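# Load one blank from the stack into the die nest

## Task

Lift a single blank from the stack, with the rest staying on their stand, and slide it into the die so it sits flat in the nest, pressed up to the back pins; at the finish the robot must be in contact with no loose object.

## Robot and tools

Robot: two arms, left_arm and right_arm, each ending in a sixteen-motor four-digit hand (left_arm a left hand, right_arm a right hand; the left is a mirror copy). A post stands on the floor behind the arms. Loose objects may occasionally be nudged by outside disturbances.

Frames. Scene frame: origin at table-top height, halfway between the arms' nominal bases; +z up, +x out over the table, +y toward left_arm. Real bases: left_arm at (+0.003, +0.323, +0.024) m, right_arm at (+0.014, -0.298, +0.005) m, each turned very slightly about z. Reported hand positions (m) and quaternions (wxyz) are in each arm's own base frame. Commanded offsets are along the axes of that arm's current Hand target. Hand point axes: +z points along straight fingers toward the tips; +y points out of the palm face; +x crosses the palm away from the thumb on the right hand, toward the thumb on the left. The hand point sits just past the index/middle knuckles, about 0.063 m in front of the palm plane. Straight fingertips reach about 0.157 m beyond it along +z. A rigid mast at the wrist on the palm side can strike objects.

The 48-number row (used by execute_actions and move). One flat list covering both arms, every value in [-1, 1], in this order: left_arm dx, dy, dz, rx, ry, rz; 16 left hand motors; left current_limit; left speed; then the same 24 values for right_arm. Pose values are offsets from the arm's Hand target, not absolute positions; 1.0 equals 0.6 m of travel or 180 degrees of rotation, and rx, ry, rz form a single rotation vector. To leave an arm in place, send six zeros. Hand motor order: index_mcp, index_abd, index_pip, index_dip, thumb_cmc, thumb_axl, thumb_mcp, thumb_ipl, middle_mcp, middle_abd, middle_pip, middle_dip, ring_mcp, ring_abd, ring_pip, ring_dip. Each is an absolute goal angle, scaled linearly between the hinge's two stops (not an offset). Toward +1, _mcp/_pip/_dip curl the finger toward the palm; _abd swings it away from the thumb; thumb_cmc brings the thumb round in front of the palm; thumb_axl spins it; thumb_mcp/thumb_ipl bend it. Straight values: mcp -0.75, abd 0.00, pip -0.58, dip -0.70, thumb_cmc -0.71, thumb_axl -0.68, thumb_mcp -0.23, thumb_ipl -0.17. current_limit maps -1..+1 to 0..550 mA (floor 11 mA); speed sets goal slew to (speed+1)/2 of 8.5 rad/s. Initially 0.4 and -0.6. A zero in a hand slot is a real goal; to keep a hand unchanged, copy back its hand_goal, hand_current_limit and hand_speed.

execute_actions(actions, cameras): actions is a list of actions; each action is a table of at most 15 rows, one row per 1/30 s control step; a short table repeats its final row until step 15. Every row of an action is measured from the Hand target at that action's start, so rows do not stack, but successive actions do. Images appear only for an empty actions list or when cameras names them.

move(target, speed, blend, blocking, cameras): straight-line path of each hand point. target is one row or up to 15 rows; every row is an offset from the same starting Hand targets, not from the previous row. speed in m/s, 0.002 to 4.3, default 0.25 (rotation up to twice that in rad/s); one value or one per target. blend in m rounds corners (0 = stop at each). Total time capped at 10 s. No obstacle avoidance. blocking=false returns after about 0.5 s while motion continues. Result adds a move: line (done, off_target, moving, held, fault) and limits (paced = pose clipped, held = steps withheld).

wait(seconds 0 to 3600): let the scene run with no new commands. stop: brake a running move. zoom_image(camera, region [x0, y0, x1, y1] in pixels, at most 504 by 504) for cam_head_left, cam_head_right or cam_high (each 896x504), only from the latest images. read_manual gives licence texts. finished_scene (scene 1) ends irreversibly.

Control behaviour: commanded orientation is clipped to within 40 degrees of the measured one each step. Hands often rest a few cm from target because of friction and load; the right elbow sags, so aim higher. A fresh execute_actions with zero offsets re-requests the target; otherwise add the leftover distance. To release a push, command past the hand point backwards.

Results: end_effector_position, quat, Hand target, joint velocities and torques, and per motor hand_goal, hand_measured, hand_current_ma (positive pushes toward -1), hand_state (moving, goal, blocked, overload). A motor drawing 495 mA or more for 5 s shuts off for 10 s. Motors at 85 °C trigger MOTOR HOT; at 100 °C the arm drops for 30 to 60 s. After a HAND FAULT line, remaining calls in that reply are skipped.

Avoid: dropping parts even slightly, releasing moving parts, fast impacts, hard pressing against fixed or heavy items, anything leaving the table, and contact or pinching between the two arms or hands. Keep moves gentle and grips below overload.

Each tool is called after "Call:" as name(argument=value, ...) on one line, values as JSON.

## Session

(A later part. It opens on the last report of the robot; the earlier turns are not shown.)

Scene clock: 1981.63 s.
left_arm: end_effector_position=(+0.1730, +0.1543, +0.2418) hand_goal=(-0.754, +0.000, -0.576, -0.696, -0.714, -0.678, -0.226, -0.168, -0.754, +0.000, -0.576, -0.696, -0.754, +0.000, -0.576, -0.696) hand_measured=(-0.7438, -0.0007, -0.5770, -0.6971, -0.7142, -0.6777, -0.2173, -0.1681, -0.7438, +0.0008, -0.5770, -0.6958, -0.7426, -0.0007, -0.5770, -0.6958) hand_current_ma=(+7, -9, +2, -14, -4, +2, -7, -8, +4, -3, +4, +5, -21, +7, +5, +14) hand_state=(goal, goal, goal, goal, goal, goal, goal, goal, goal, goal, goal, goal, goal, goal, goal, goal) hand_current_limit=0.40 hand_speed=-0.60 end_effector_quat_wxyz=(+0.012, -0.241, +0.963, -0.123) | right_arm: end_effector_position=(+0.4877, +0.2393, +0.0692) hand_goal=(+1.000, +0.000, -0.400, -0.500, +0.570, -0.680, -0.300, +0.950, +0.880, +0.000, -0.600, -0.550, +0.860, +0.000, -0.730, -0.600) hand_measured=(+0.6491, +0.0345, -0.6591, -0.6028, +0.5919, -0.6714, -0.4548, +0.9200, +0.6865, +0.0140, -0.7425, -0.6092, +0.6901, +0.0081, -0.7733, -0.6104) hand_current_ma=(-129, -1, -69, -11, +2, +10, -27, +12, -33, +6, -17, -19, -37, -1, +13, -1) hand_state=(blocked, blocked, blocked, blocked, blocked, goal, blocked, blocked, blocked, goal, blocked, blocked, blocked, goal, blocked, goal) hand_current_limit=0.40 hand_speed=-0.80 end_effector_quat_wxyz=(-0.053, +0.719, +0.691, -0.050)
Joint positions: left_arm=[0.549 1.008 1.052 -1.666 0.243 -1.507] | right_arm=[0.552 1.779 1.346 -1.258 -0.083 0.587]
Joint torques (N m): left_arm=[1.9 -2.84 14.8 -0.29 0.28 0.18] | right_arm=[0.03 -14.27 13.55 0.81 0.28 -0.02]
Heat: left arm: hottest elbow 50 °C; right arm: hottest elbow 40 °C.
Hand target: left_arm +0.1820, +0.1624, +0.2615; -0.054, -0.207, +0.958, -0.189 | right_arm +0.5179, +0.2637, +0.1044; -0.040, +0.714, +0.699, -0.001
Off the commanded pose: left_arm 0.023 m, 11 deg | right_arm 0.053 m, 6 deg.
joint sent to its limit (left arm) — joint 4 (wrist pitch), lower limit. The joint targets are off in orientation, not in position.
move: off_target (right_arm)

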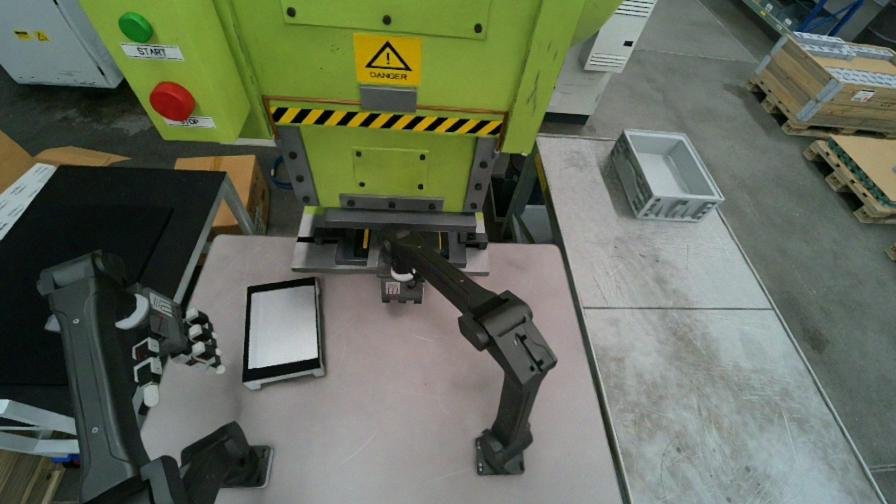

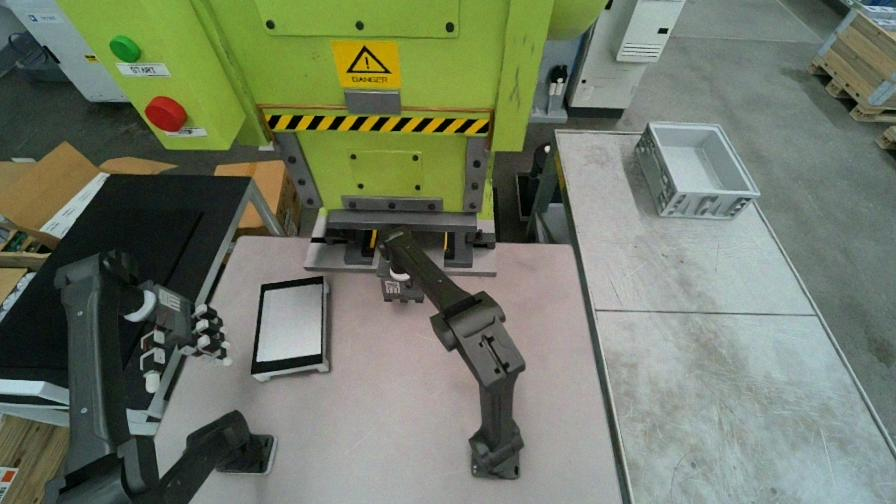

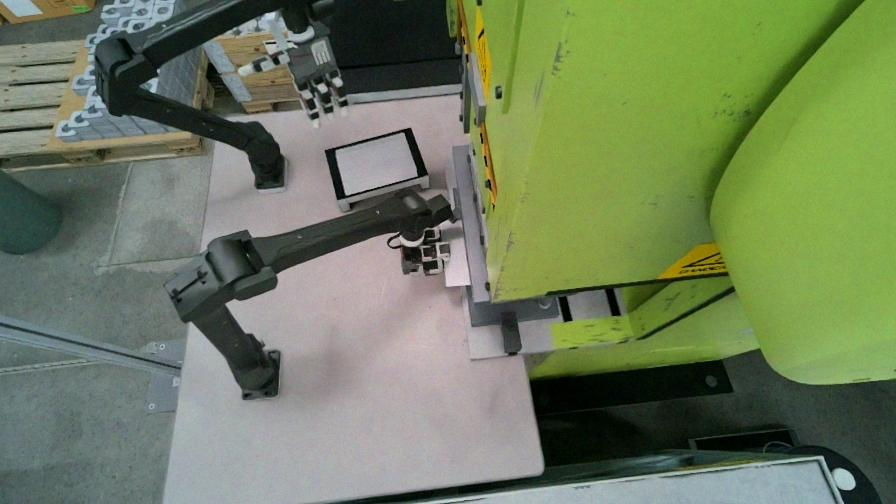

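Call:
move(target=[0,0,0,0,0,0, -0.754,0,-0.576,-0.696,-0.714,-0.678,-0.226,-0.168,-0.754,0,-0.576,-0.696,-0.754,0,-0.576,-0.696,0.4,-0.6, 0.0125,0.003,0.045,0,0.0,-0.0094, 1.0,0,-0.40,-0.5,0.571,-0.68,-0.30,0.95,0.88,0,-0.6,-0.55,0.86,0,-0.73,-0.6,0.4,-0.8], speed=0.04, cameras=["cam_head_left", "cam_head_right","cam_high"])

Call:
zoom_image(camera="cam_head_left", region=[355, 222, 445, 282])

Call:
zoom_image(camera="cam_head_right", region=[360, 222, 450, 282])

Call:
zoom_image(camera="cam_high", region=[400, 180, 500, 300])

Scene clock: 2001.30 s.
left_arm: end_effector_position=(+0.1730, +0.1543, +0.2418) hand_goal=(-0.754, +0.000, -0.576, -0.696, -0.714, -0.678, -0.226, -0.168, -0.754, +0.000, -0.576, -0.696, -0.754, +0.000, -0.576, -0.696) hand_measured=(-0.7450, -0.0007, -0.5770, -0.6971, -0.7142, -0.6767, -0.2173, -0.1681, -0.7438, -0.0007, -0.5770, -0.6958, -0.7438, +0.0008, -0.5757, -0.6958) hand_current_ma=(+12, -7, -7, -15, -7, +5, -5, +3, -3, -3, -2, +11, -12, +12, +2, +8) hand_state=(goal, goal, goal, goal, goal, goal, goal, goal, goal, goal, goal, goal, goal, goal, goal, goal) hand_current_limit=0.40 hand_speed=-0.60 end_effector_quat_wxyz=(+0.012, -0.241, +0.963, -0.123) | right_arm: end_effector_position=(+0.4953, +0.2532, +0.0544) hand_goal=(+1.000, +0.000, -0.400, -0.500, +0.570, -0.680, -0.300, +0.950, +0.880, +0.000, -0.600, -0.550, +0.860, +0.000, -0.730, -0.600) hand_measured=(+0.6491, +0.0345, -0.6591, -0.6028, +0.5919, -0.6704, -0.4548, +0.9190, +0.6852, +0.0154, -0.7425, -0.6092, +0.6889, +0.0081, -0.7720, -0.6117) hand_current_ma=(-123, -4, -73, -25, +2, +14, -18, +21, -36, +10, -23, +13, -33, -24, -7, +4) hand_state=(blocked, blocked, blocked, blocked, blocked, goal, blocked, blocked, blocked, goal, blocked, blocked, blocked, goal, blocked, goal) hand_current_limit=0.40 hand_speed=-0.80 end_effector_quat_wxyz=(-0.051, +0.710, +0.701, -0.038)
Joint positions: left_arm=[0.549 1.008 1.052 -1.666 0.243 -1.507] | right_arm=[0.564 1.81 1.346 -1.202 -0.083 0.574]
Joint torques (N m): left_arm=[1.9 -2.73 14.8 -0.29 0.28 0.18] | right_arm=[-0.09 -14.15 11.58 1.07 0.29 -0.1]
Heat: left arm: hottest elbow 50 °C; right arm: hottest elbow 40 °C.
Hand target: left_arm +0.1820, +0.1624, +0.2615; -0.054, -0.207, +0.958, -0.189 | right_arm +0.5183, +0.2726, +0.0778; -0.041, +0.704, +0.709, +0.000
Off the commanded pose: left_arm 0.023 m, 11 deg | right_arm 0.038 m, 5 deg.
joint sent to its limit (left arm) — joint 4 (wrist pitch), lower limit. The joint targets are off in orientation, not in position.
move: off_target (right_arm)

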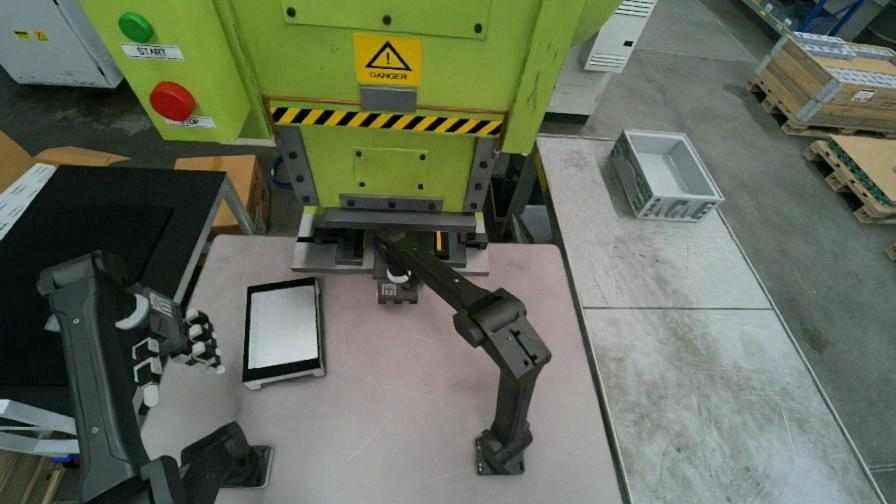

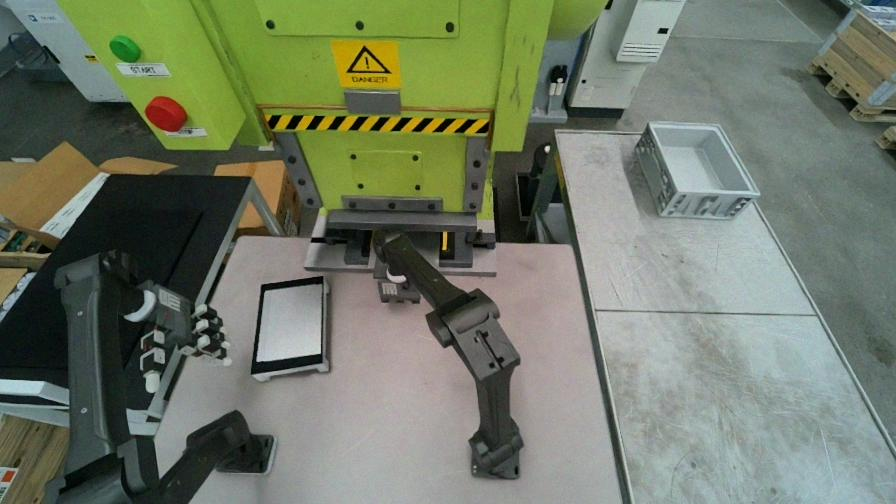

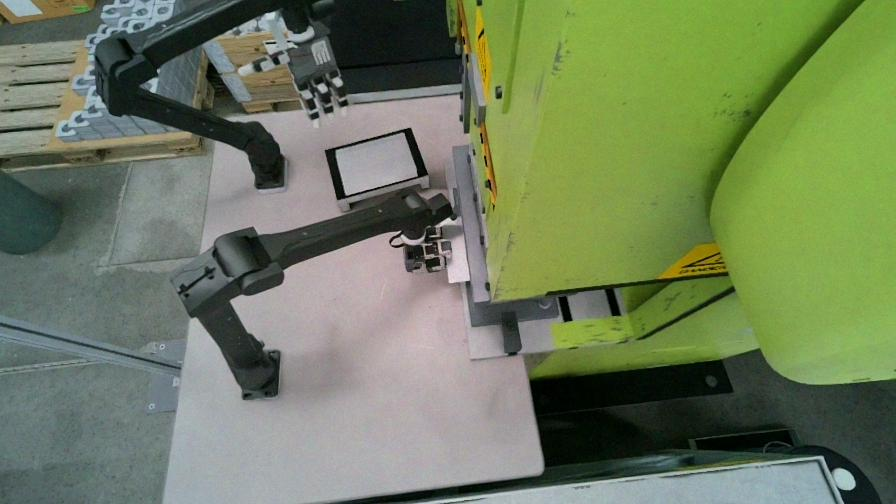

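Scaled by 5.600.

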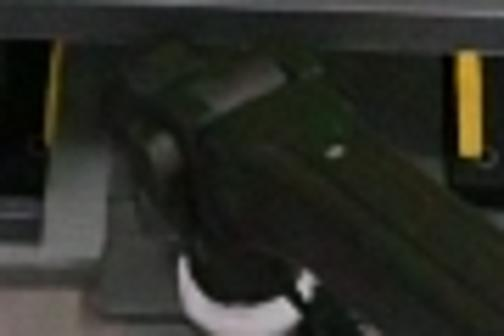

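Scaled by 5.600.

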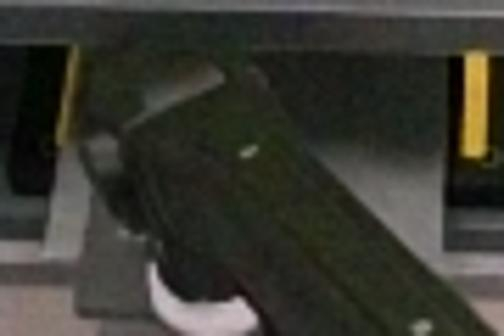

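Scaled by 4.200.

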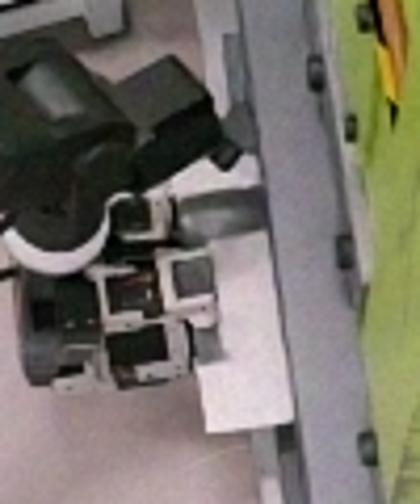

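Call:
move(target=[[0,0,0,0,0,0, -0.754,0,-0.576,-0.696,-0.714,-0.678,-0.226,-0.168,-0.754,0,-0.576,-0.696,-0.754,0,-0.576,-0.696,0.4,-0.6, 0,0,-0.03,0,0.0,0, 1.0,0,-0.40,-0.5,0.571,-0.68,-0.30,0.95,0.88,0,-0.6,-0.55,0.86,0,-0.73,-0.6,0.4,-0.8],[0,0,0,0,0,0, -0.754,0,-0.576,-0.696,-0.714,-0.678,-0.226,-0.168,-0.754,0,-0.576,-0.696,-0.754,0,-0.576,-0.696,0.4,-0.6, -0.05,0,-0.03,0,0.0,-0.014, 1.0,0,-0.40,-0.5,0.571,-0.68,-0.30,0.95,0.88,0,-0.6,-0.55,0.86,0,-0.73,-0.6,0.4,-0.8]], speed=0.04, cameras=["cam_head_left", "cam_head_right"])

Call:
zoom_image(camera="cam_head_left", region=[355, 222, 445, 282])

Call:
zoom_image(camera="cam_head_right", region=[360, 222, 450, 282])

Scene clock: 2021.57 s.
left_arm: end_effector_position=(+0.1730, +0.1543, +0.2418) hand_goal=(-0.754, +0.000, -0.576, -0.696, -0.714, -0.678, -0.226, -0.168, -0.754, +0.000, -0.576, -0.696, -0.754, +0.000, -0.576, -0.696) hand_measured=(-0.7438, +0.0008, -0.5770, -0.6958, -0.7129, -0.6767, -0.2173, -0.1681, -0.7450, +0.0008, -0.5757, -0.6971, -0.7426, +0.0008, -0.5770, -0.6958) hand_current_ma=(+9, -4, -2, -5, -2, -3, -1, -1, +3, +7, +7, +3, -6, +5, -7, +7) hand_state=(goal, goal, goal, goal, goal, goal, goal, goal, goal, goal, goal, goal, goal, goal, goal, goal) hand_current_limit=0.40 hand_speed=-0.60 end_effector_quat_wxyz=(+0.012, -0.241, +0.963, -0.123) | right_arm: end_effector_position=(+0.5017, +0.2469, +0.0622) hand_goal=(+1.000, +0.000, -0.400, -0.500, +0.570, -0.680, -0.300, +0.950, +0.880, +0.000, -0.600, -0.550, +0.860, +0.000, -0.730, -0.600) hand_measured=(+0.6527, +0.0345, -0.6552, -0.6028, +0.5906, -0.6693, -0.4548, +0.9209, +0.6865, +0.0154, -0.7361, -0.6092, +0.6901, +0.0096, -0.7720, -0.6104) hand_current_ma=(-118, +8, -46, -16, +6, +4, -28, +9, -39, +3, -14, -7, -36, -4, +18, -12) hand_state=(blocked, blocked, blocked, blocked, blocked, goal, blocked, blocked, blocked, goal, blocked, blocked, blocked, goal, blocked, goal) hand_current_limit=0.40 hand_speed=-0.80 end_effector_quat_wxyz=(-0.054, +0.684, +0.726, -0.037)
Joint positions: left_arm=[0.549 1.008 1.052 -1.666 0.243 -1.507] | right_arm=[0.537 1.798 1.351 -1.225 -0.084 0.474]
Joint torques (N m): left_arm=[1.9 -2.84 14.79 -0.32 0.27 0.18] | right_arm=[-2.37 -17.08 8.44 1.01 0.39 -0.11]
Heat: left arm: hottest elbow 50 °C; right arm: hottest elbow 39 °C.
Hand target: left_arm +0.1820, +0.1624, +0.2615; -0.054, -0.207, +0.958, -0.189 | right_arm +0.5194, +0.2417, +0.0941; -0.040, +0.688, +0.724, +0.001
Off the commanded pose: left_arm 0.023 m, 11 deg | right_arm 0.037 m, 5 deg.
joint sent to its limit (left arm) — joint 4 (wrist pitch), lower limit. The joint targets are off in orientation, not in position.
move: off_target (right_arm)

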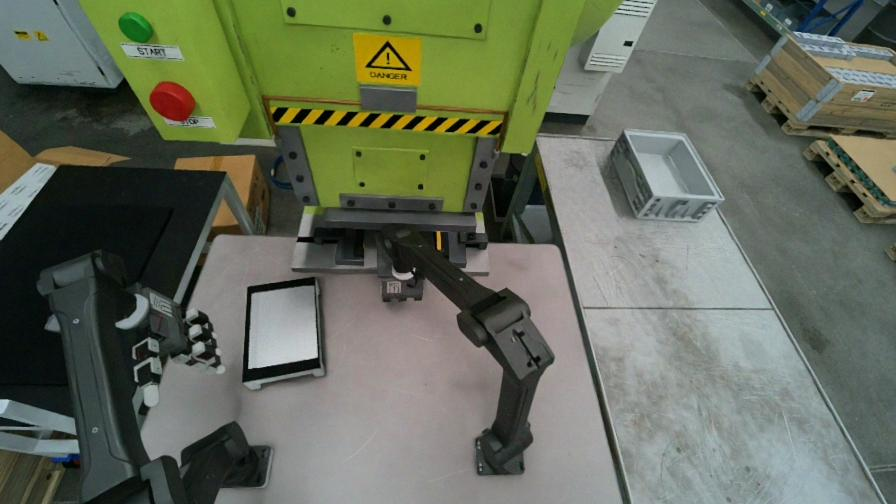

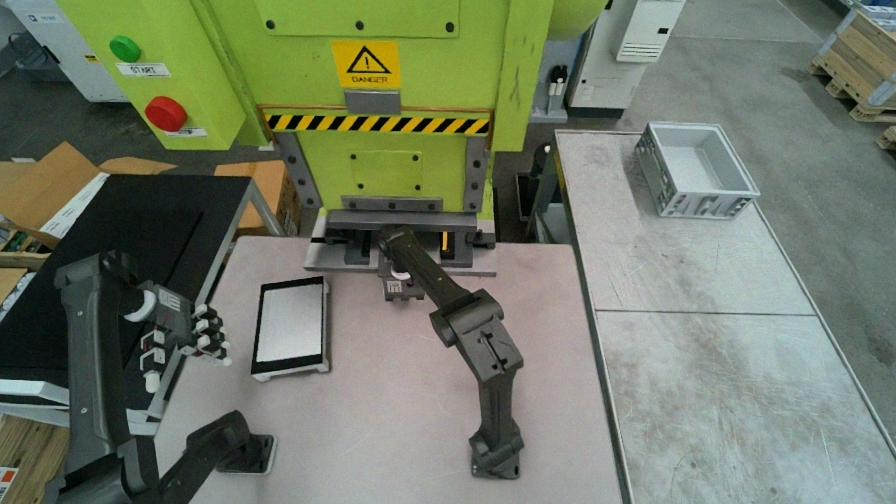

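Scaled by 5.600.

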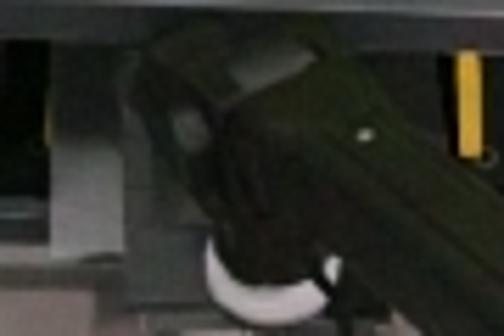

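Scaled by 5.600.

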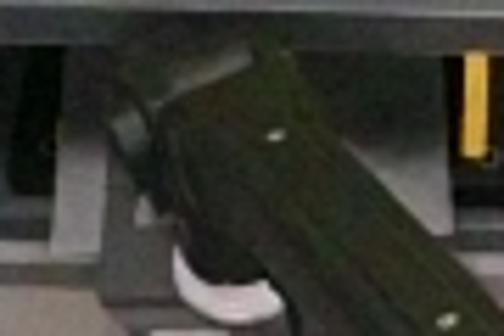

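Call:
move(target=[0,0,0,0,0,0, -0.754,0,-0.576,-0.696,-0.714,-0.678,-0.226,-0.168,-0.754,0,-0.576,-0.696,-0.754,0,-0.576,-0.696,0.4,-0.6, -0.010,0,0,0,0.0,0.016, 1.0,0,-0.40,-0.5,0.571,-0.68,-0.30,0.95,0.88,0,-0.6,-0.55,0.86,0,-0.73,-0.6,0.4,-0.8], speed=0.04, cameras=["cam_head_left", "cam_head_right"])

Call:
zoom_image(camera="cam_head_left", region=[355, 222, 445, 282])

Call:
zoom_image(camera="cam_head_right", region=[360, 222, 450, 282])

Scene clock: 2036.00 s.
left_arm: end_effector_position=(+0.1730, +0.1543, +0.2418) hand_goal=(-0.754, +0.000, -0.576, -0.696, -0.714, -0.678, -0.226, -0.168, -0.754, +0.000, -0.576, -0.696, -0.754, +0.000, -0.576, -0.696) hand_measured=(-0.7450, +0.0008, -0.5770, -0.6958, -0.7142, -0.6777, -0.2163, -0.1681, -0.7438, +0.0008, -0.5770, -0.6958, -0.7438, +0.0008, -0.5757, -0.6958) hand_current_ma=(+12, -6, -7, -4, +2, -2, +1, -2, +4, -1, -7, +9, -6, +12, -6, +13) hand_state=(goal, goal, goal, goal, goal, goal, goal, goal, goal, goal, goal, goal, goal, goal, goal, goal) hand_current_limit=0.40 hand_speed=-0.60 end_effector_quat_wxyz=(+0.012, -0.241, +0.963, -0.123) | right_arm: end_effector_position=(+0.5016, +0.2457, +0.0622) hand_goal=(+1.000, +0.000, -0.400, -0.500, +0.570, -0.680, -0.300, +0.950, +0.880, +0.000, -0.600, -0.550, +0.860, +0.000, -0.730, -0.600) hand_measured=(+0.6527, +0.0345, -0.6552, -0.6028, +0.5906, -0.6704, -0.4538, +0.9209, +0.6865, +0.0140, -0.7361, -0.6104, +0.6901, +0.0110, -0.7720, -0.6104) hand_current_ma=(-103, -3, -52, -12, -3, +13, -22, +4, -34, +7, -10, -7, -38, +1, -12, -12) hand_state=(blocked, blocked, blocked, blocked, blocked, goal, blocked, blocked, blocked, goal, blocked, blocked, blocked, goal, blocked, goal) hand_current_limit=0.40 hand_speed=-0.80 end_effector_quat_wxyz=(-0.054, +0.688, +0.722, -0.037)
Joint positions: left_arm=[0.549 1.008 1.052 -1.666 0.243 -1.507] | right_arm=[0.537 1.798 1.351 -1.225 -0.084 0.485]
Joint torques (N m): left_arm=[1.9 -2.73 14.79 -0.29 0.28 0.19] | right_arm=[-2.67 -16.97 8.51 1.01 0.34 0.27]
Heat: left arm: hottest elbow 50 °C; right arm: hottest elbow 38 °C.
Hand target: left_arm +0.1820, +0.1624, +0.2615; -0.054, -0.207, +0.958, -0.189 | right_arm +0.5198, +0.2356, +0.0937; -0.040, +0.706, +0.707, +0.000
Off the commanded pose: left_arm 0.023 m, 11 deg | right_arm 0.038 m, 5 deg.
joint sent to its limit (left arm) — joint 4 (wrist pitch), lower limit. The joint targets are off in orientation, not in position.
move: off_target (right_arm)

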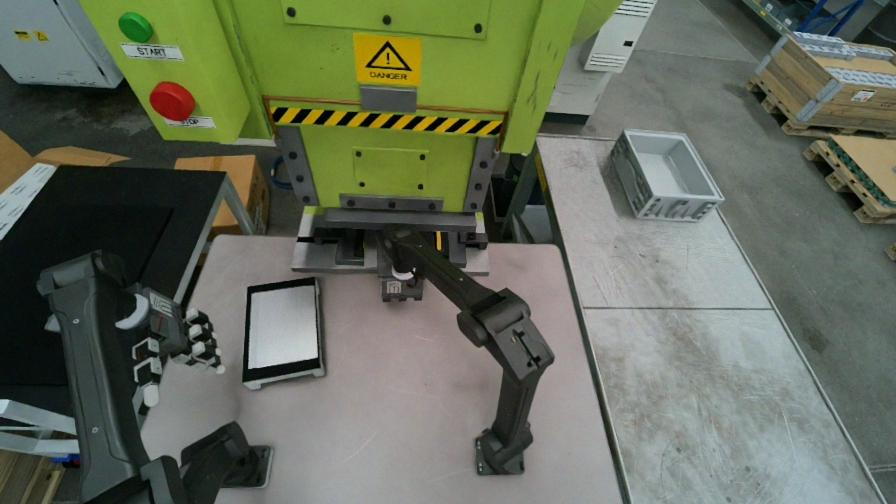

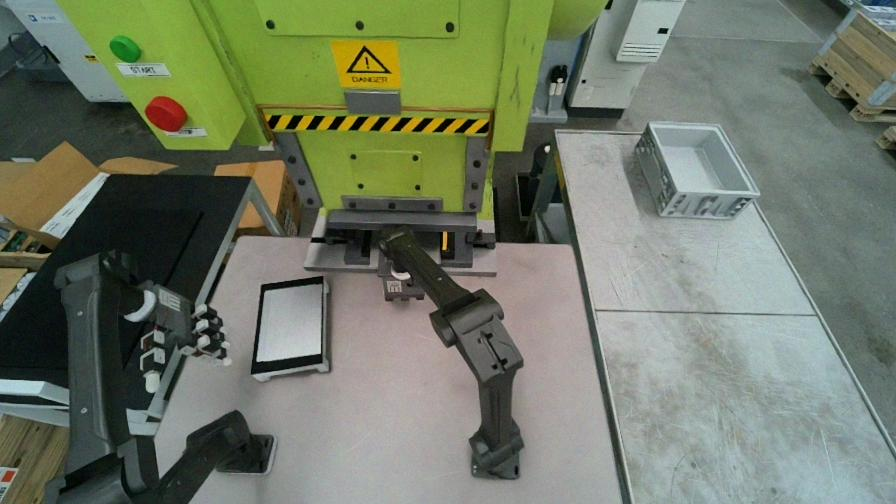

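Scaled by 5.600.

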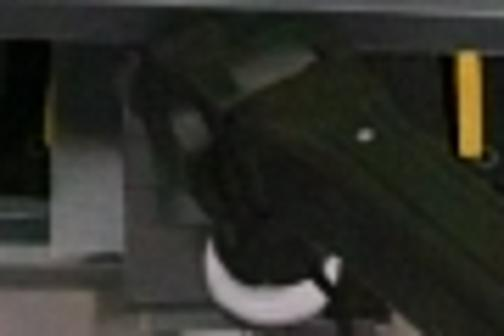

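Scaled by 5.600.

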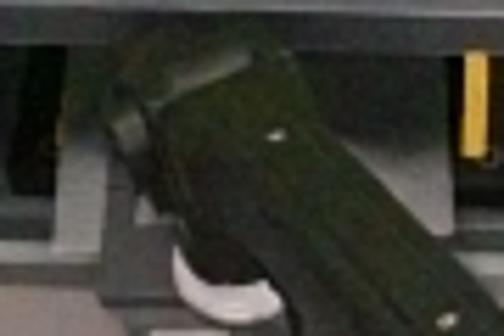

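Call:
move(target=[0,0,0,0,0,0, -0.754,0,-0.576,-0.696,-0.714,-0.678,-0.226,-0.168,-0.754,0,-0.576,-0.696,-0.754,0,-0.576,-0.696,0.4,-0.6, -0.010,0,0,0,0.0,0.009, 1.0,0,-0.40,-0.5,0.571,-0.68,-0.30,0.95,0.88,0,-0.6,-0.55,0.86,0,-0.73,-0.6,0.4,-0.8], speed=0.04, cameras=["cam_head_left", "cam_head_right"])

Call:
zoom_image(camera="cam_head_left", region=[355, 222, 445, 282])

Call:
zoom_image(camera="cam_head_right", region=[360, 222, 450, 282])

Scene clock: 2048.20 s.
left_arm: end_effector_position=(+0.1730, +0.1543, +0.2418) hand_goal=(-0.754, +0.000, -0.576, -0.696, -0.714, -0.678, -0.226, -0.168, -0.754, +0.000, -0.576, -0.696, -0.754, +0.000, -0.576, -0.696) hand_measured=(-0.7450, +0.0008, -0.5770, -0.6958, -0.7142, -0.6777, -0.2163, -0.1681, -0.7438, +0.0008, -0.5770, -0.6945, -0.7438, +0.0008, -0.5757, -0.6958) hand_current_ma=(+6, -6, -4, -14, -4, -2, -7, +5, +4, +2, -1, +6, -16, +5, +5, +8) hand_state=(goal, goal, goal, goal, goal, goal, goal, goal, goal, goal, goal, goal, goal, goal, goal, goal) hand_current_limit=0.40 hand_speed=-0.60 end_effector_quat_wxyz=(+0.012, -0.241, +0.963, -0.123) | right_arm: end_effector_position=(+0.5016, +0.2393, +0.0618) hand_goal=(+1.000, +0.000, -0.400, -0.500, +0.570, -0.680, -0.300, +0.950, +0.880, +0.000, -0.600, -0.550, +0.860, +0.000, -0.730, -0.600) hand_measured=(+0.6527, +0.0330, -0.6565, -0.6015, +0.5906, -0.6693, -0.4538, +0.9200, +0.6865, +0.0154, -0.7361, -0.6092, +0.6889, +0.0110, -0.7720, -0.6104) hand_current_ma=(-128, +1, -54, -28, -17, +0, -32, +9, -40, +1, -8, +8, -36, -10, +0, -7) hand_state=(blocked, blocked, blocked, blocked, blocked, goal, blocked, blocked, blocked, goal, blocked, blocked, blocked, goal, blocked, goal) hand_current_limit=0.40 hand_speed=-0.80 end_effector_quat_wxyz=(-0.054, +0.700, +0.711, -0.038)
Joint positions: left_arm=[0.549 1.008 1.052 -1.666 0.243 -1.507] | right_arm=[0.53 1.796 1.348 -1.225 -0.084 0.509]
Joint torques (N m): left_arm=[1.9 -2.84 14.82 -0.27 0.28 0.19] | right_arm=[-2.61 -16.97 8.49 1.03 0.36 0.26]
Heat: left arm: hottest elbow 50 °C; right arm: hottest elbow 38 °C.
Hand target: left_arm +0.1820, +0.1624, +0.2615; -0.054, -0.207, +0.958, -0.189 | right_arm +0.5197, +0.2297, +0.0932; -0.040, +0.716, +0.697, -0.001
Off the commanded pose: left_arm 0.023 m, 11 deg | right_arm 0.038 m, 5 deg.
joint sent to its limit (left arm) — joint 4 (wrist pitch), lower limit. The joint targets are off in orientation, not in position.
move: off_target (right_arm)

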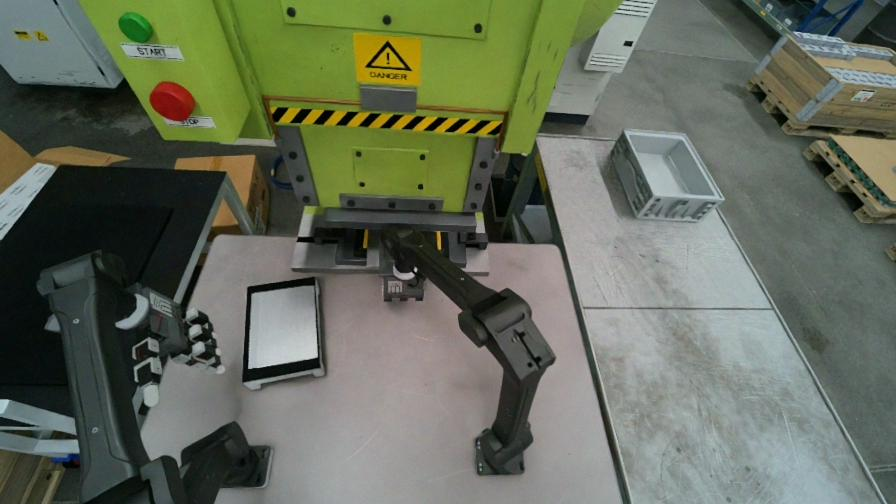

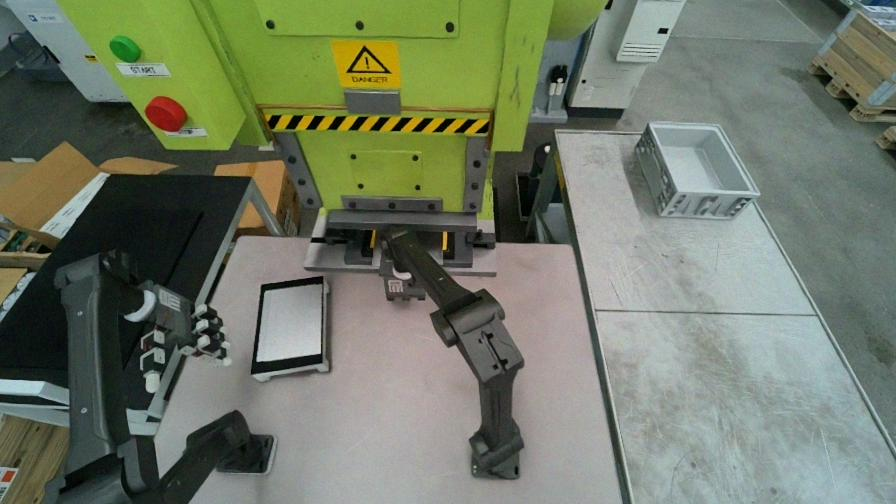

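Scaled by 5.600.

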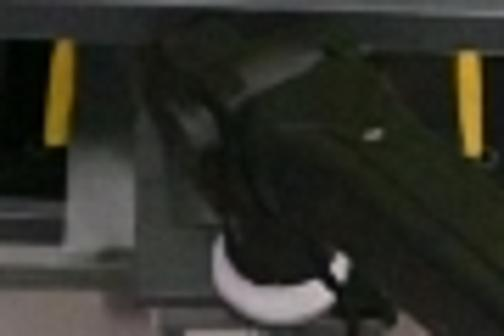

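Scaled by 5.600.

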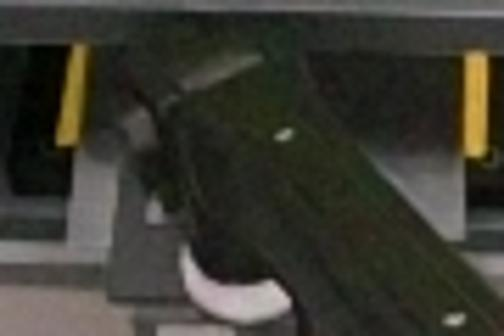

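Call:
zoom_image(camera="cam_head_left", region=[356, 224, 396, 274])

Call:
zoom_image(camera="cam_head_left", region=[415, 224, 455, 274])

Call:
zoom_image(camera="cam_head_right", region=[420, 224, 460, 274])

Call:
zoom_image(camera="cam_head_right", region=[362, 224, 402, 274])

Scaled by 10.080.

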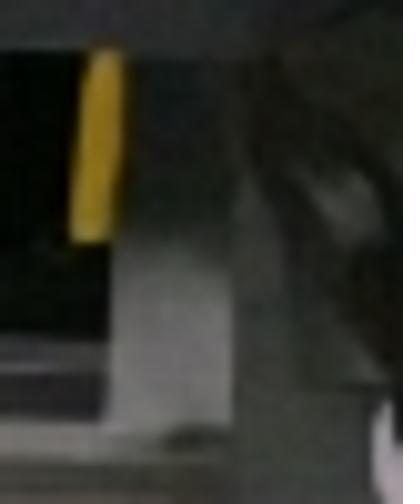

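Scaled by 10.080.

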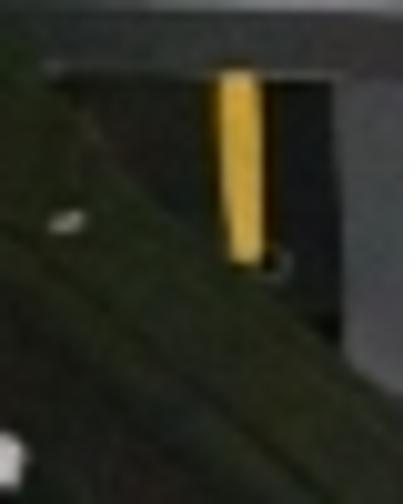

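Scaled by 10.080.

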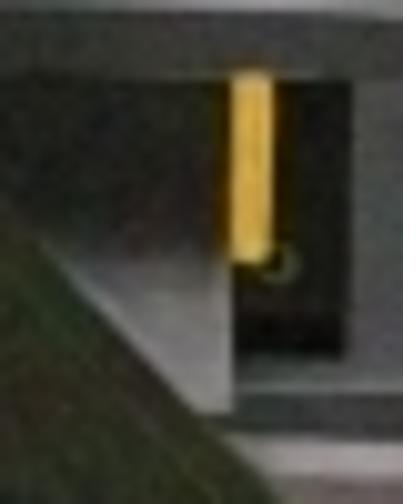

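Scaled by 10.080.

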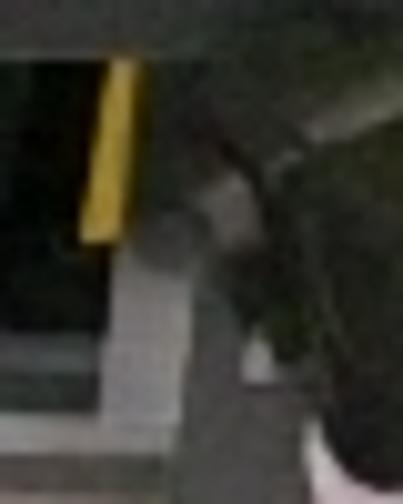

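Call:
move(target=[0,0,0,0,0,0, -0.754,0,-0.576,-0.696,-0.714,-0.678,-0.226,-0.168,-0.754,0,-0.576,-0.696,-0.754,0,-0.576,-0.696,0.4,-0.6, 0,0.002,0.035,0,0.0,0, 1.0,0,-0.40,-0.5,0.571,-0.68,-0.30,0.95,0.88,0,-0.6,-0.55,0.86,0,-0.73,-0.6,0.4,-0.8], speed=0.03, cameras=["cam_head_left", "cam_head_right"])

Call:
zoom_image(camera="cam_head_left", region=[356, 224, 396, 274])

Call:
zoom_image(camera="cam_head_right", region=[420, 224, 460, 274])

Scene clock: 2076.13 s.
left_arm: end_effector_position=(+0.1730, +0.1543, +0.2418) hand_goal=(-0.754, +0.000, -0.576, -0.696, -0.714, -0.678, -0.226, -0.168, -0.754, +0.000, -0.576, -0.696, -0.754, +0.000, -0.576, -0.696) hand_measured=(-0.7450, +0.0008, -0.5757, -0.6958, -0.7142, -0.6767, -0.2163, -0.1681, -0.7438, +0.0008, -0.5770, -0.6958, -0.7438, +0.0008, -0.5770, -0.6958) hand_current_ma=(+11, +4, -5, -6, -3, +3, -2, -6, -3, -7, +5, +10, -10, +9, +3, +19) hand_state=(goal, goal, goal, goal, goal, goal, goal, goal, goal, goal, goal, goal, goal, goal, goal, goal) hand_current_limit=0.40 hand_speed=-0.60 end_effector_quat_wxyz=(+0.012, -0.241, +0.963, -0.123) | right_arm: end_effector_position=(+0.5029, +0.2375, +0.0586) hand_goal=(+1.000, +0.000, -0.400, -0.500, +0.570, -0.680, -0.300, +0.950, +0.880, +0.000, -0.600, -0.550, +0.860, +0.000, -0.730, -0.600) hand_measured=(+0.6539, +0.0345, -0.6411, -0.6028, +0.5931, -0.6704, -0.4548, +0.9238, +0.6877, +0.0140, -0.7245, -0.5990, +0.6925, +0.0110, -0.7720, -0.6041) hand_current_ma=(-126, +3, -66, +7, -3, -4, -20, +6, -27, +6, -10, -7, -37, +2, +9, +4) hand_state=(blocked, blocked, blocked, blocked, blocked, goal, blocked, blocked, blocked, goal, blocked, blocked, blocked, goal, blocked, goal) hand_current_limit=0.40 hand_speed=-0.80 end_effector_quat_wxyz=(-0.051, +0.706, +0.706, -0.029)
Joint positions: left_arm=[0.549 1.008 1.052 -1.666 0.243 -1.507] | right_arm=[0.527 1.792 1.33 -1.193 -0.084 0.523]
Joint torques (N m): left_arm=[1.85 -2.73 14.8 -0.29 0.28 0.18] | right_arm=[-2.32 -14.86 7.84 1.72 0.37 0.1]
Heat: left arm: hottest elbow 50 °C; right arm: hottest elbow 36 °C.
Hand target: left_arm +0.1820, +0.1624, +0.2615; -0.054, -0.207, +0.958, -0.189 | right_arm +0.5198, +0.2309, +0.0723; -0.040, +0.716, +0.697, -0.001
Off the commanded pose: left_arm 0.023 m, 11 deg | right_arm 0.023 m, 4 deg.
joint sent to its limit (left arm) — joint 4 (wrist pitch), lower limit. The joint targets are off in orientation, not in position.
move: off_target (right_arm)

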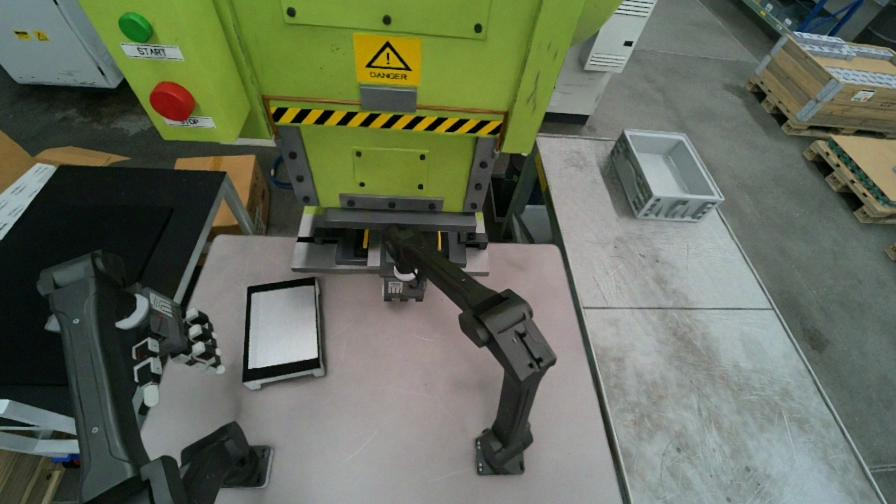

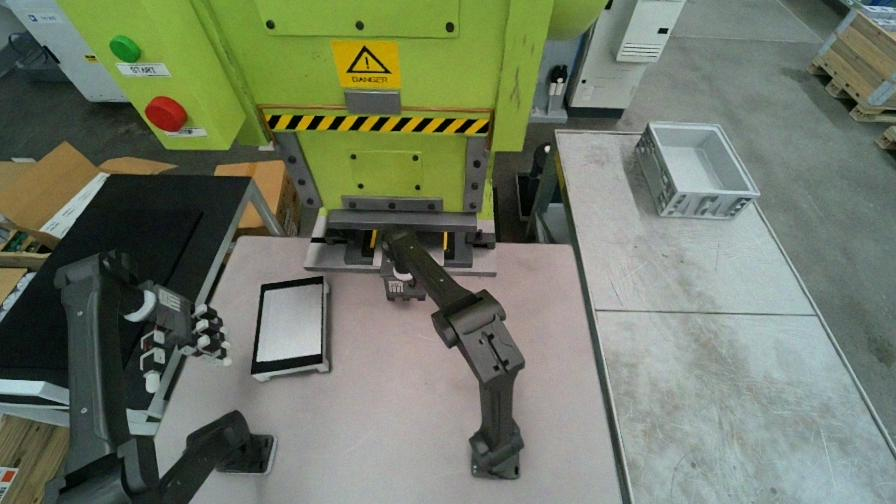

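Scaled by 10.080.

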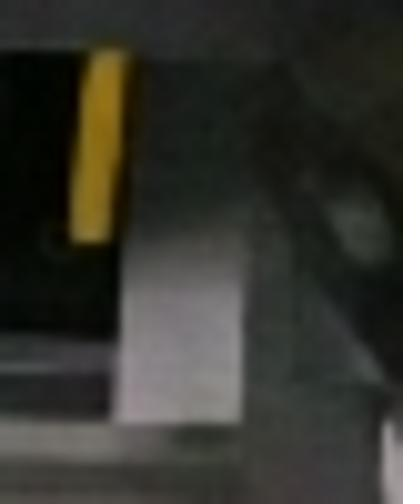

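Scaled by 10.080.

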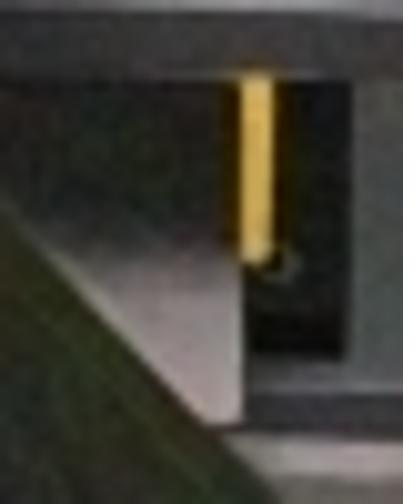

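Call:
move(target=[0,0,0,0,0,0, -0.754,0,-0.576,-0.696,-0.714,-0.678,-0.226,-0.168,-0.754,0,-0.576,-0.696,-0.754,0,-0.576,-0.696,0.4,-0.6, 0.022,0.0,-0.01,0,0.0,0, 1.0,0,-0.40,-0.5,0.571,-0.68,-0.30,0.95,0.88,0,-0.6,-0.55,0.86,0,-0.73,-0.6,0.4,-0.8], speed=0.03, cameras=["cam_head_left", "cam_head_right"])

Call:
zoom_image(camera="cam_head_left", region=[356, 224, 396, 274])

Call:
zoom_image(camera="cam_head_right", region=[420, 224, 460, 274])

Scene clock: 2097.07 s.
left_arm: end_effector_position=(+0.1730, +0.1543, +0.2418) hand_goal=(-0.754, +0.000, -0.576, -0.696, -0.714, -0.678, -0.226, -0.168, -0.754, +0.000, -0.576, -0.696, -0.754, +0.000, -0.576, -0.696) hand_measured=(-0.7450, +0.0008, -0.5757, -0.6958, -0.7142, -0.6767, -0.2163, -0.1681, -0.7438, +0.0008, -0.5782, -0.6958, -0.7438, +0.0008, -0.5770, -0.6971) hand_current_ma=(+4, -6, -5, -12, -8, +3, +4, -3, +0, +0, +3, +7, -1, +13, +1, +16) hand_state=(goal, goal, goal, goal, goal, goal, goal, goal, goal, goal, goal, goal, goal, goal, goal, goal) hand_current_limit=0.40 hand_speed=-0.60 end_effector_quat_wxyz=(+0.012, -0.241, +0.963, -0.123) | right_arm: end_effector_position=(+0.5021, +0.2371, +0.0585) hand_goal=(+1.000, +0.000, -0.400, -0.500, +0.570, -0.680, -0.300, +0.950, +0.880, +0.000, -0.600, -0.550, +0.860, +0.000, -0.730, -0.600) hand_measured=(+0.6527, +0.0345, -0.6411, -0.6028, +0.5931, -0.6693, -0.4538, +0.9238, +0.6865, +0.0169, -0.7245, -0.5990, +0.6949, +0.0110, -0.7720, -0.6015) hand_current_ma=(-125, +15, -44, -16, -12, -3, -35, +8, -30, +3, -17, +4, -30, -8, +0, -10) hand_state=(blocked, blocked, blocked, blocked, blocked, goal, blocked, blocked, blocked, goal, blocked, blocked, blocked, goal, blocked, goal) hand_current_limit=0.40 hand_speed=-0.80 end_effector_quat_wxyz=(-0.051, +0.711, +0.701, -0.030)
Joint positions: left_arm=[0.549 1.008 1.052 -1.666 0.243 -1.507] | right_arm=[0.529 1.792 1.33 -1.193 -0.085 0.539]
Joint velocities: left_arm=[-0.015 -0.015 0.017 0.012 -0.154 0.051] | right_arm=[within noise]
Joint torques (N m): left_arm=[1.9 -2.78 14.79 -0.31 0.28 0.19] | right_arm=[-0.85 -14.27 10.3 0.94 0.36 0.17]
Heat: left arm: hottest elbow 50 °C; right arm: hottest shoulder 35 °C.
Hand target: left_arm +0.1820, +0.1624, +0.2615; -0.054, -0.207, +0.958, -0.189 | right_arm +0.5205, +0.2437, +0.0791; -0.040, +0.716, +0.697, -0.001
Off the commanded pose: left_arm 0.023 m, 11 deg | right_arm 0.028 m, 4 deg.
joint sent to its limit (left arm) — joint 4 (wrist pitch), lower limit. The joint targets are off in orientation, not in position.
move: off_target (right_arm)

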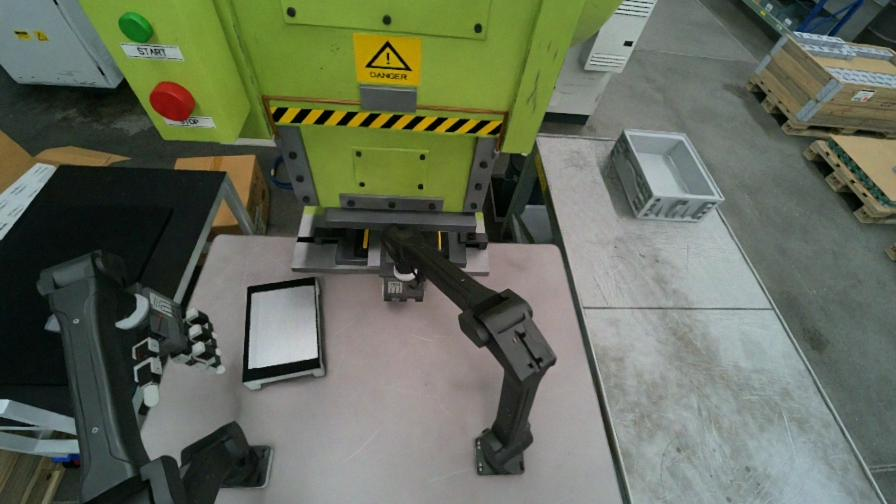

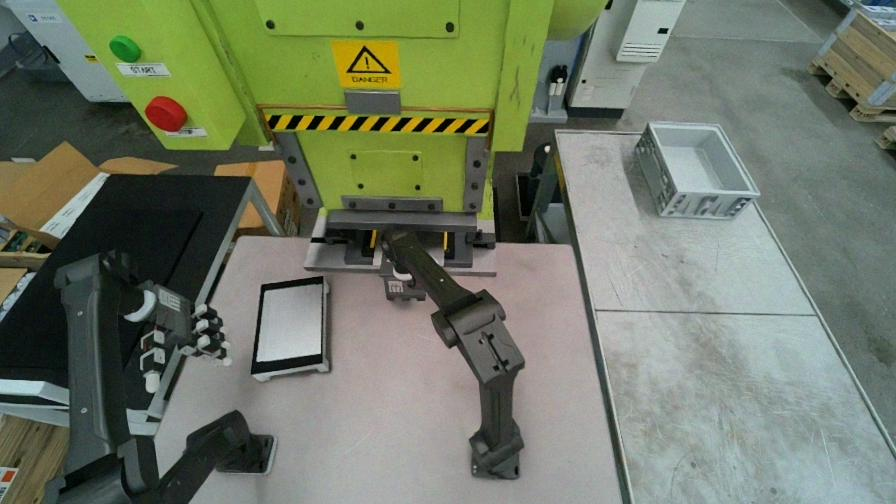

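Scaled by 10.080.

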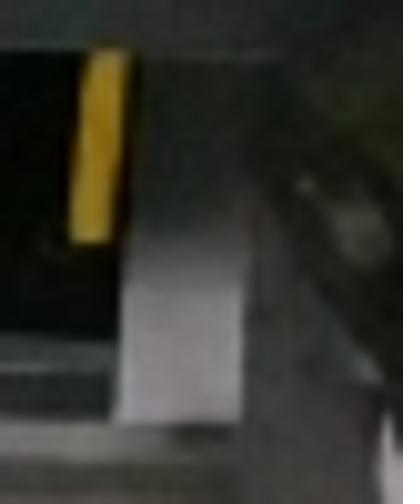

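Scaled by 10.080.

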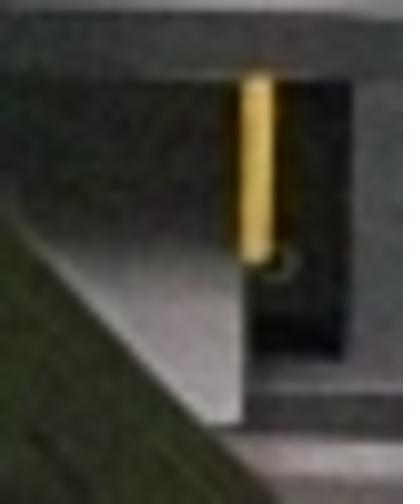

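Call:
move(target=[0,0,0,0,0,0, -0.754,0,-0.576,-0.696,-0.714,-0.678,-0.226,-0.168,-0.754,0,-0.576,-0.696,-0.754,0,-0.576,-0.696,0.4,-0.6, 0.018,0.0,-0.004,0,0.0,-0.004, 1.0,0,-0.40,-0.5,0.571,-0.68,-0.30,0.95,0.88,0,-0.6,-0.55,0.86,0,-0.73,-0.6,0.4,-0.8], speed=0.03, cameras=["cam_head_left", "cam_head_right"])

Call:
zoom_image(camera="cam_head_left", region=[356, 224, 396, 274])

Call:
zoom_image(camera="cam_head_right", region=[420, 224, 460, 274])

Scene clock: 2110.40 s.
left_arm: end_effector_position=(+0.1730, +0.1543, +0.2418) hand_goal=(-0.754, +0.000, -0.576, -0.696, -0.714, -0.678, -0.226, -0.168, -0.754, +0.000, -0.576, -0.696, -0.754, +0.000, -0.576, -0.696) hand_measured=(-0.7450, -0.0007, -0.5770, -0.6958, -0.7142, -0.6777, -0.2173, -0.1672, -0.7438, +0.0008, -0.5770, -0.6958, -0.7438, +0.0008, -0.5770, -0.6958) hand_current_ma=(+8, -2, -3, -9, -3, +2, -4, -7, -6, -2, +3, +6, -8, +2, +1, +5) hand_state=(goal, goal, goal, goal, goal, goal, goal, goal, goal, goal, goal, goal, goal, goal, goal, goal) hand_current_limit=0.40 hand_speed=-0.60 end_effector_quat_wxyz=(+0.012, -0.241, +0.963, -0.123) | right_arm: end_effector_position=(+0.5006, +0.2386, +0.0586) hand_goal=(+1.000, +0.000, -0.400, -0.500, +0.570, -0.680, -0.300, +0.950, +0.880, +0.000, -0.600, -0.550, +0.860, +0.000, -0.730, -0.600) hand_measured=(+0.6491, +0.0316, -0.6424, -0.6028, +0.5906, -0.6704, -0.4548, +0.9238, +0.6840, +0.0125, -0.7245, -0.6002, +0.6949, +0.0066, -0.7720, -0.6015) hand_current_ma=(-124, +12, -67, +3, -7, -2, -11, +1, -39, +6, +17, -6, -36, +4, +12, -22) hand_state=(blocked, blocked, blocked, blocked, goal, goal, blocked, blocked, blocked, goal, blocked, blocked, blocked, goal, blocked, goal) hand_current_limit=0.40 hand_speed=-0.80 end_effector_quat_wxyz=(-0.051, +0.713, +0.699, -0.030)
Joint positions: left_arm=[0.549 1.008 1.052 -1.666 0.243 -1.507] | right_arm=[0.534 1.792 1.33 -1.193 -0.085 0.55]
Joint torques (N m): left_arm=[1.96 -2.78 14.8 -0.28 0.28 0.18] | right_arm=[-0.09 -13.86 11.81 0.53 0.35 0.1]
Heat: left arm: hottest elbow 50 °C; right arm: hottest shoulder 35 °C.
Hand target: left_arm +0.1820, +0.1624, +0.2615; -0.054, -0.207, +0.958, -0.189 | right_arm +0.5209, +0.2544, +0.0821; -0.040, +0.712, +0.701, +0.000
Off the commanded pose: left_arm 0.023 m, 11 deg | right_arm 0.035 m, 4 deg.
joint sent to its limit (left arm) — joint 4 (wrist pitch), lower limit. The joint targets are off in orientation, not in position.
move: off_target (right_arm)

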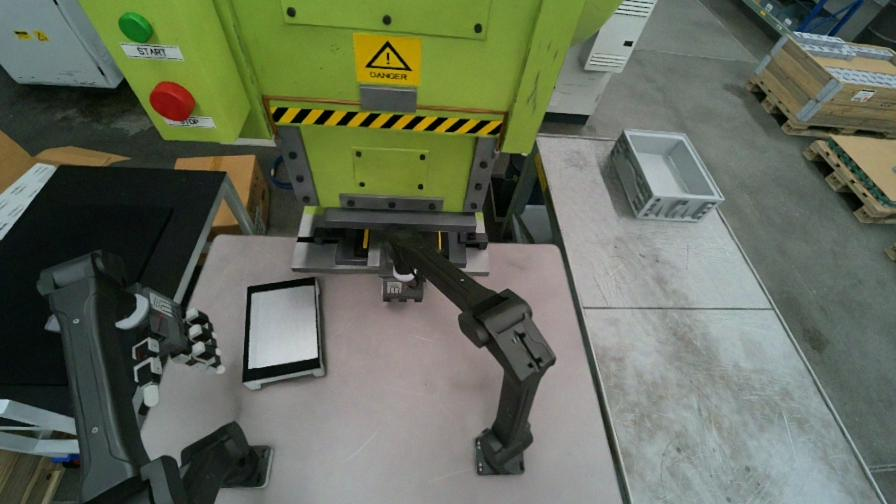

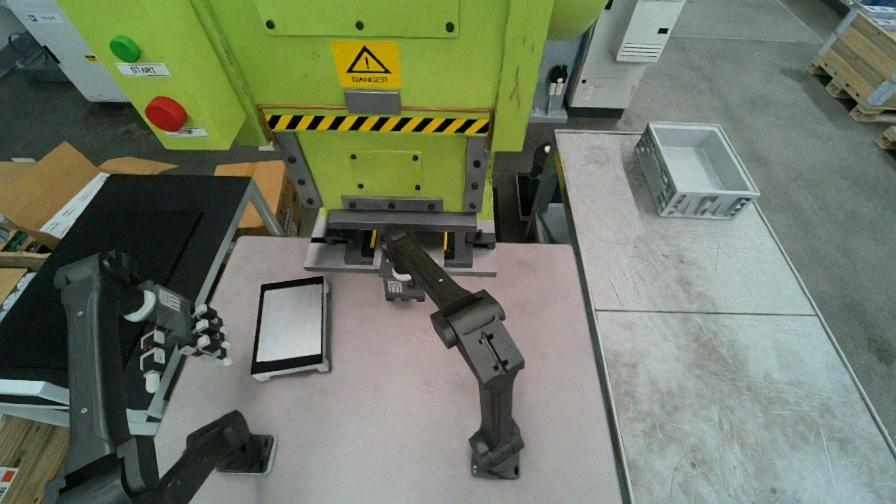

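Scaled by 10.080.

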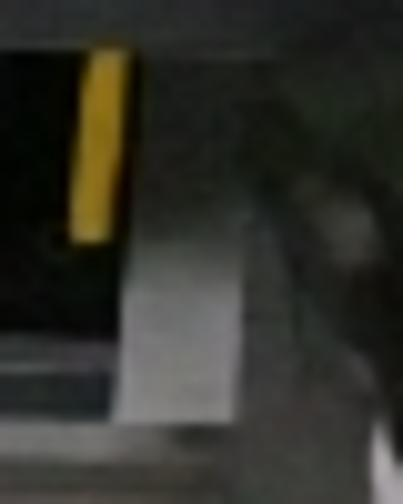

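Scaled by 10.080.

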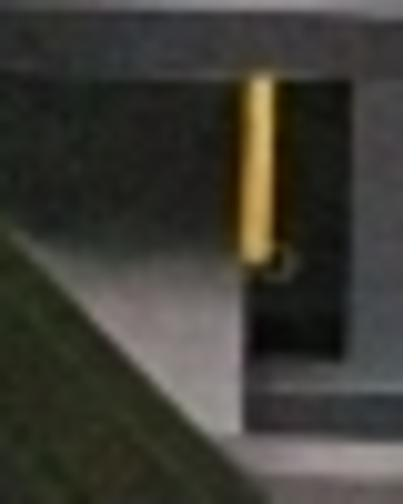

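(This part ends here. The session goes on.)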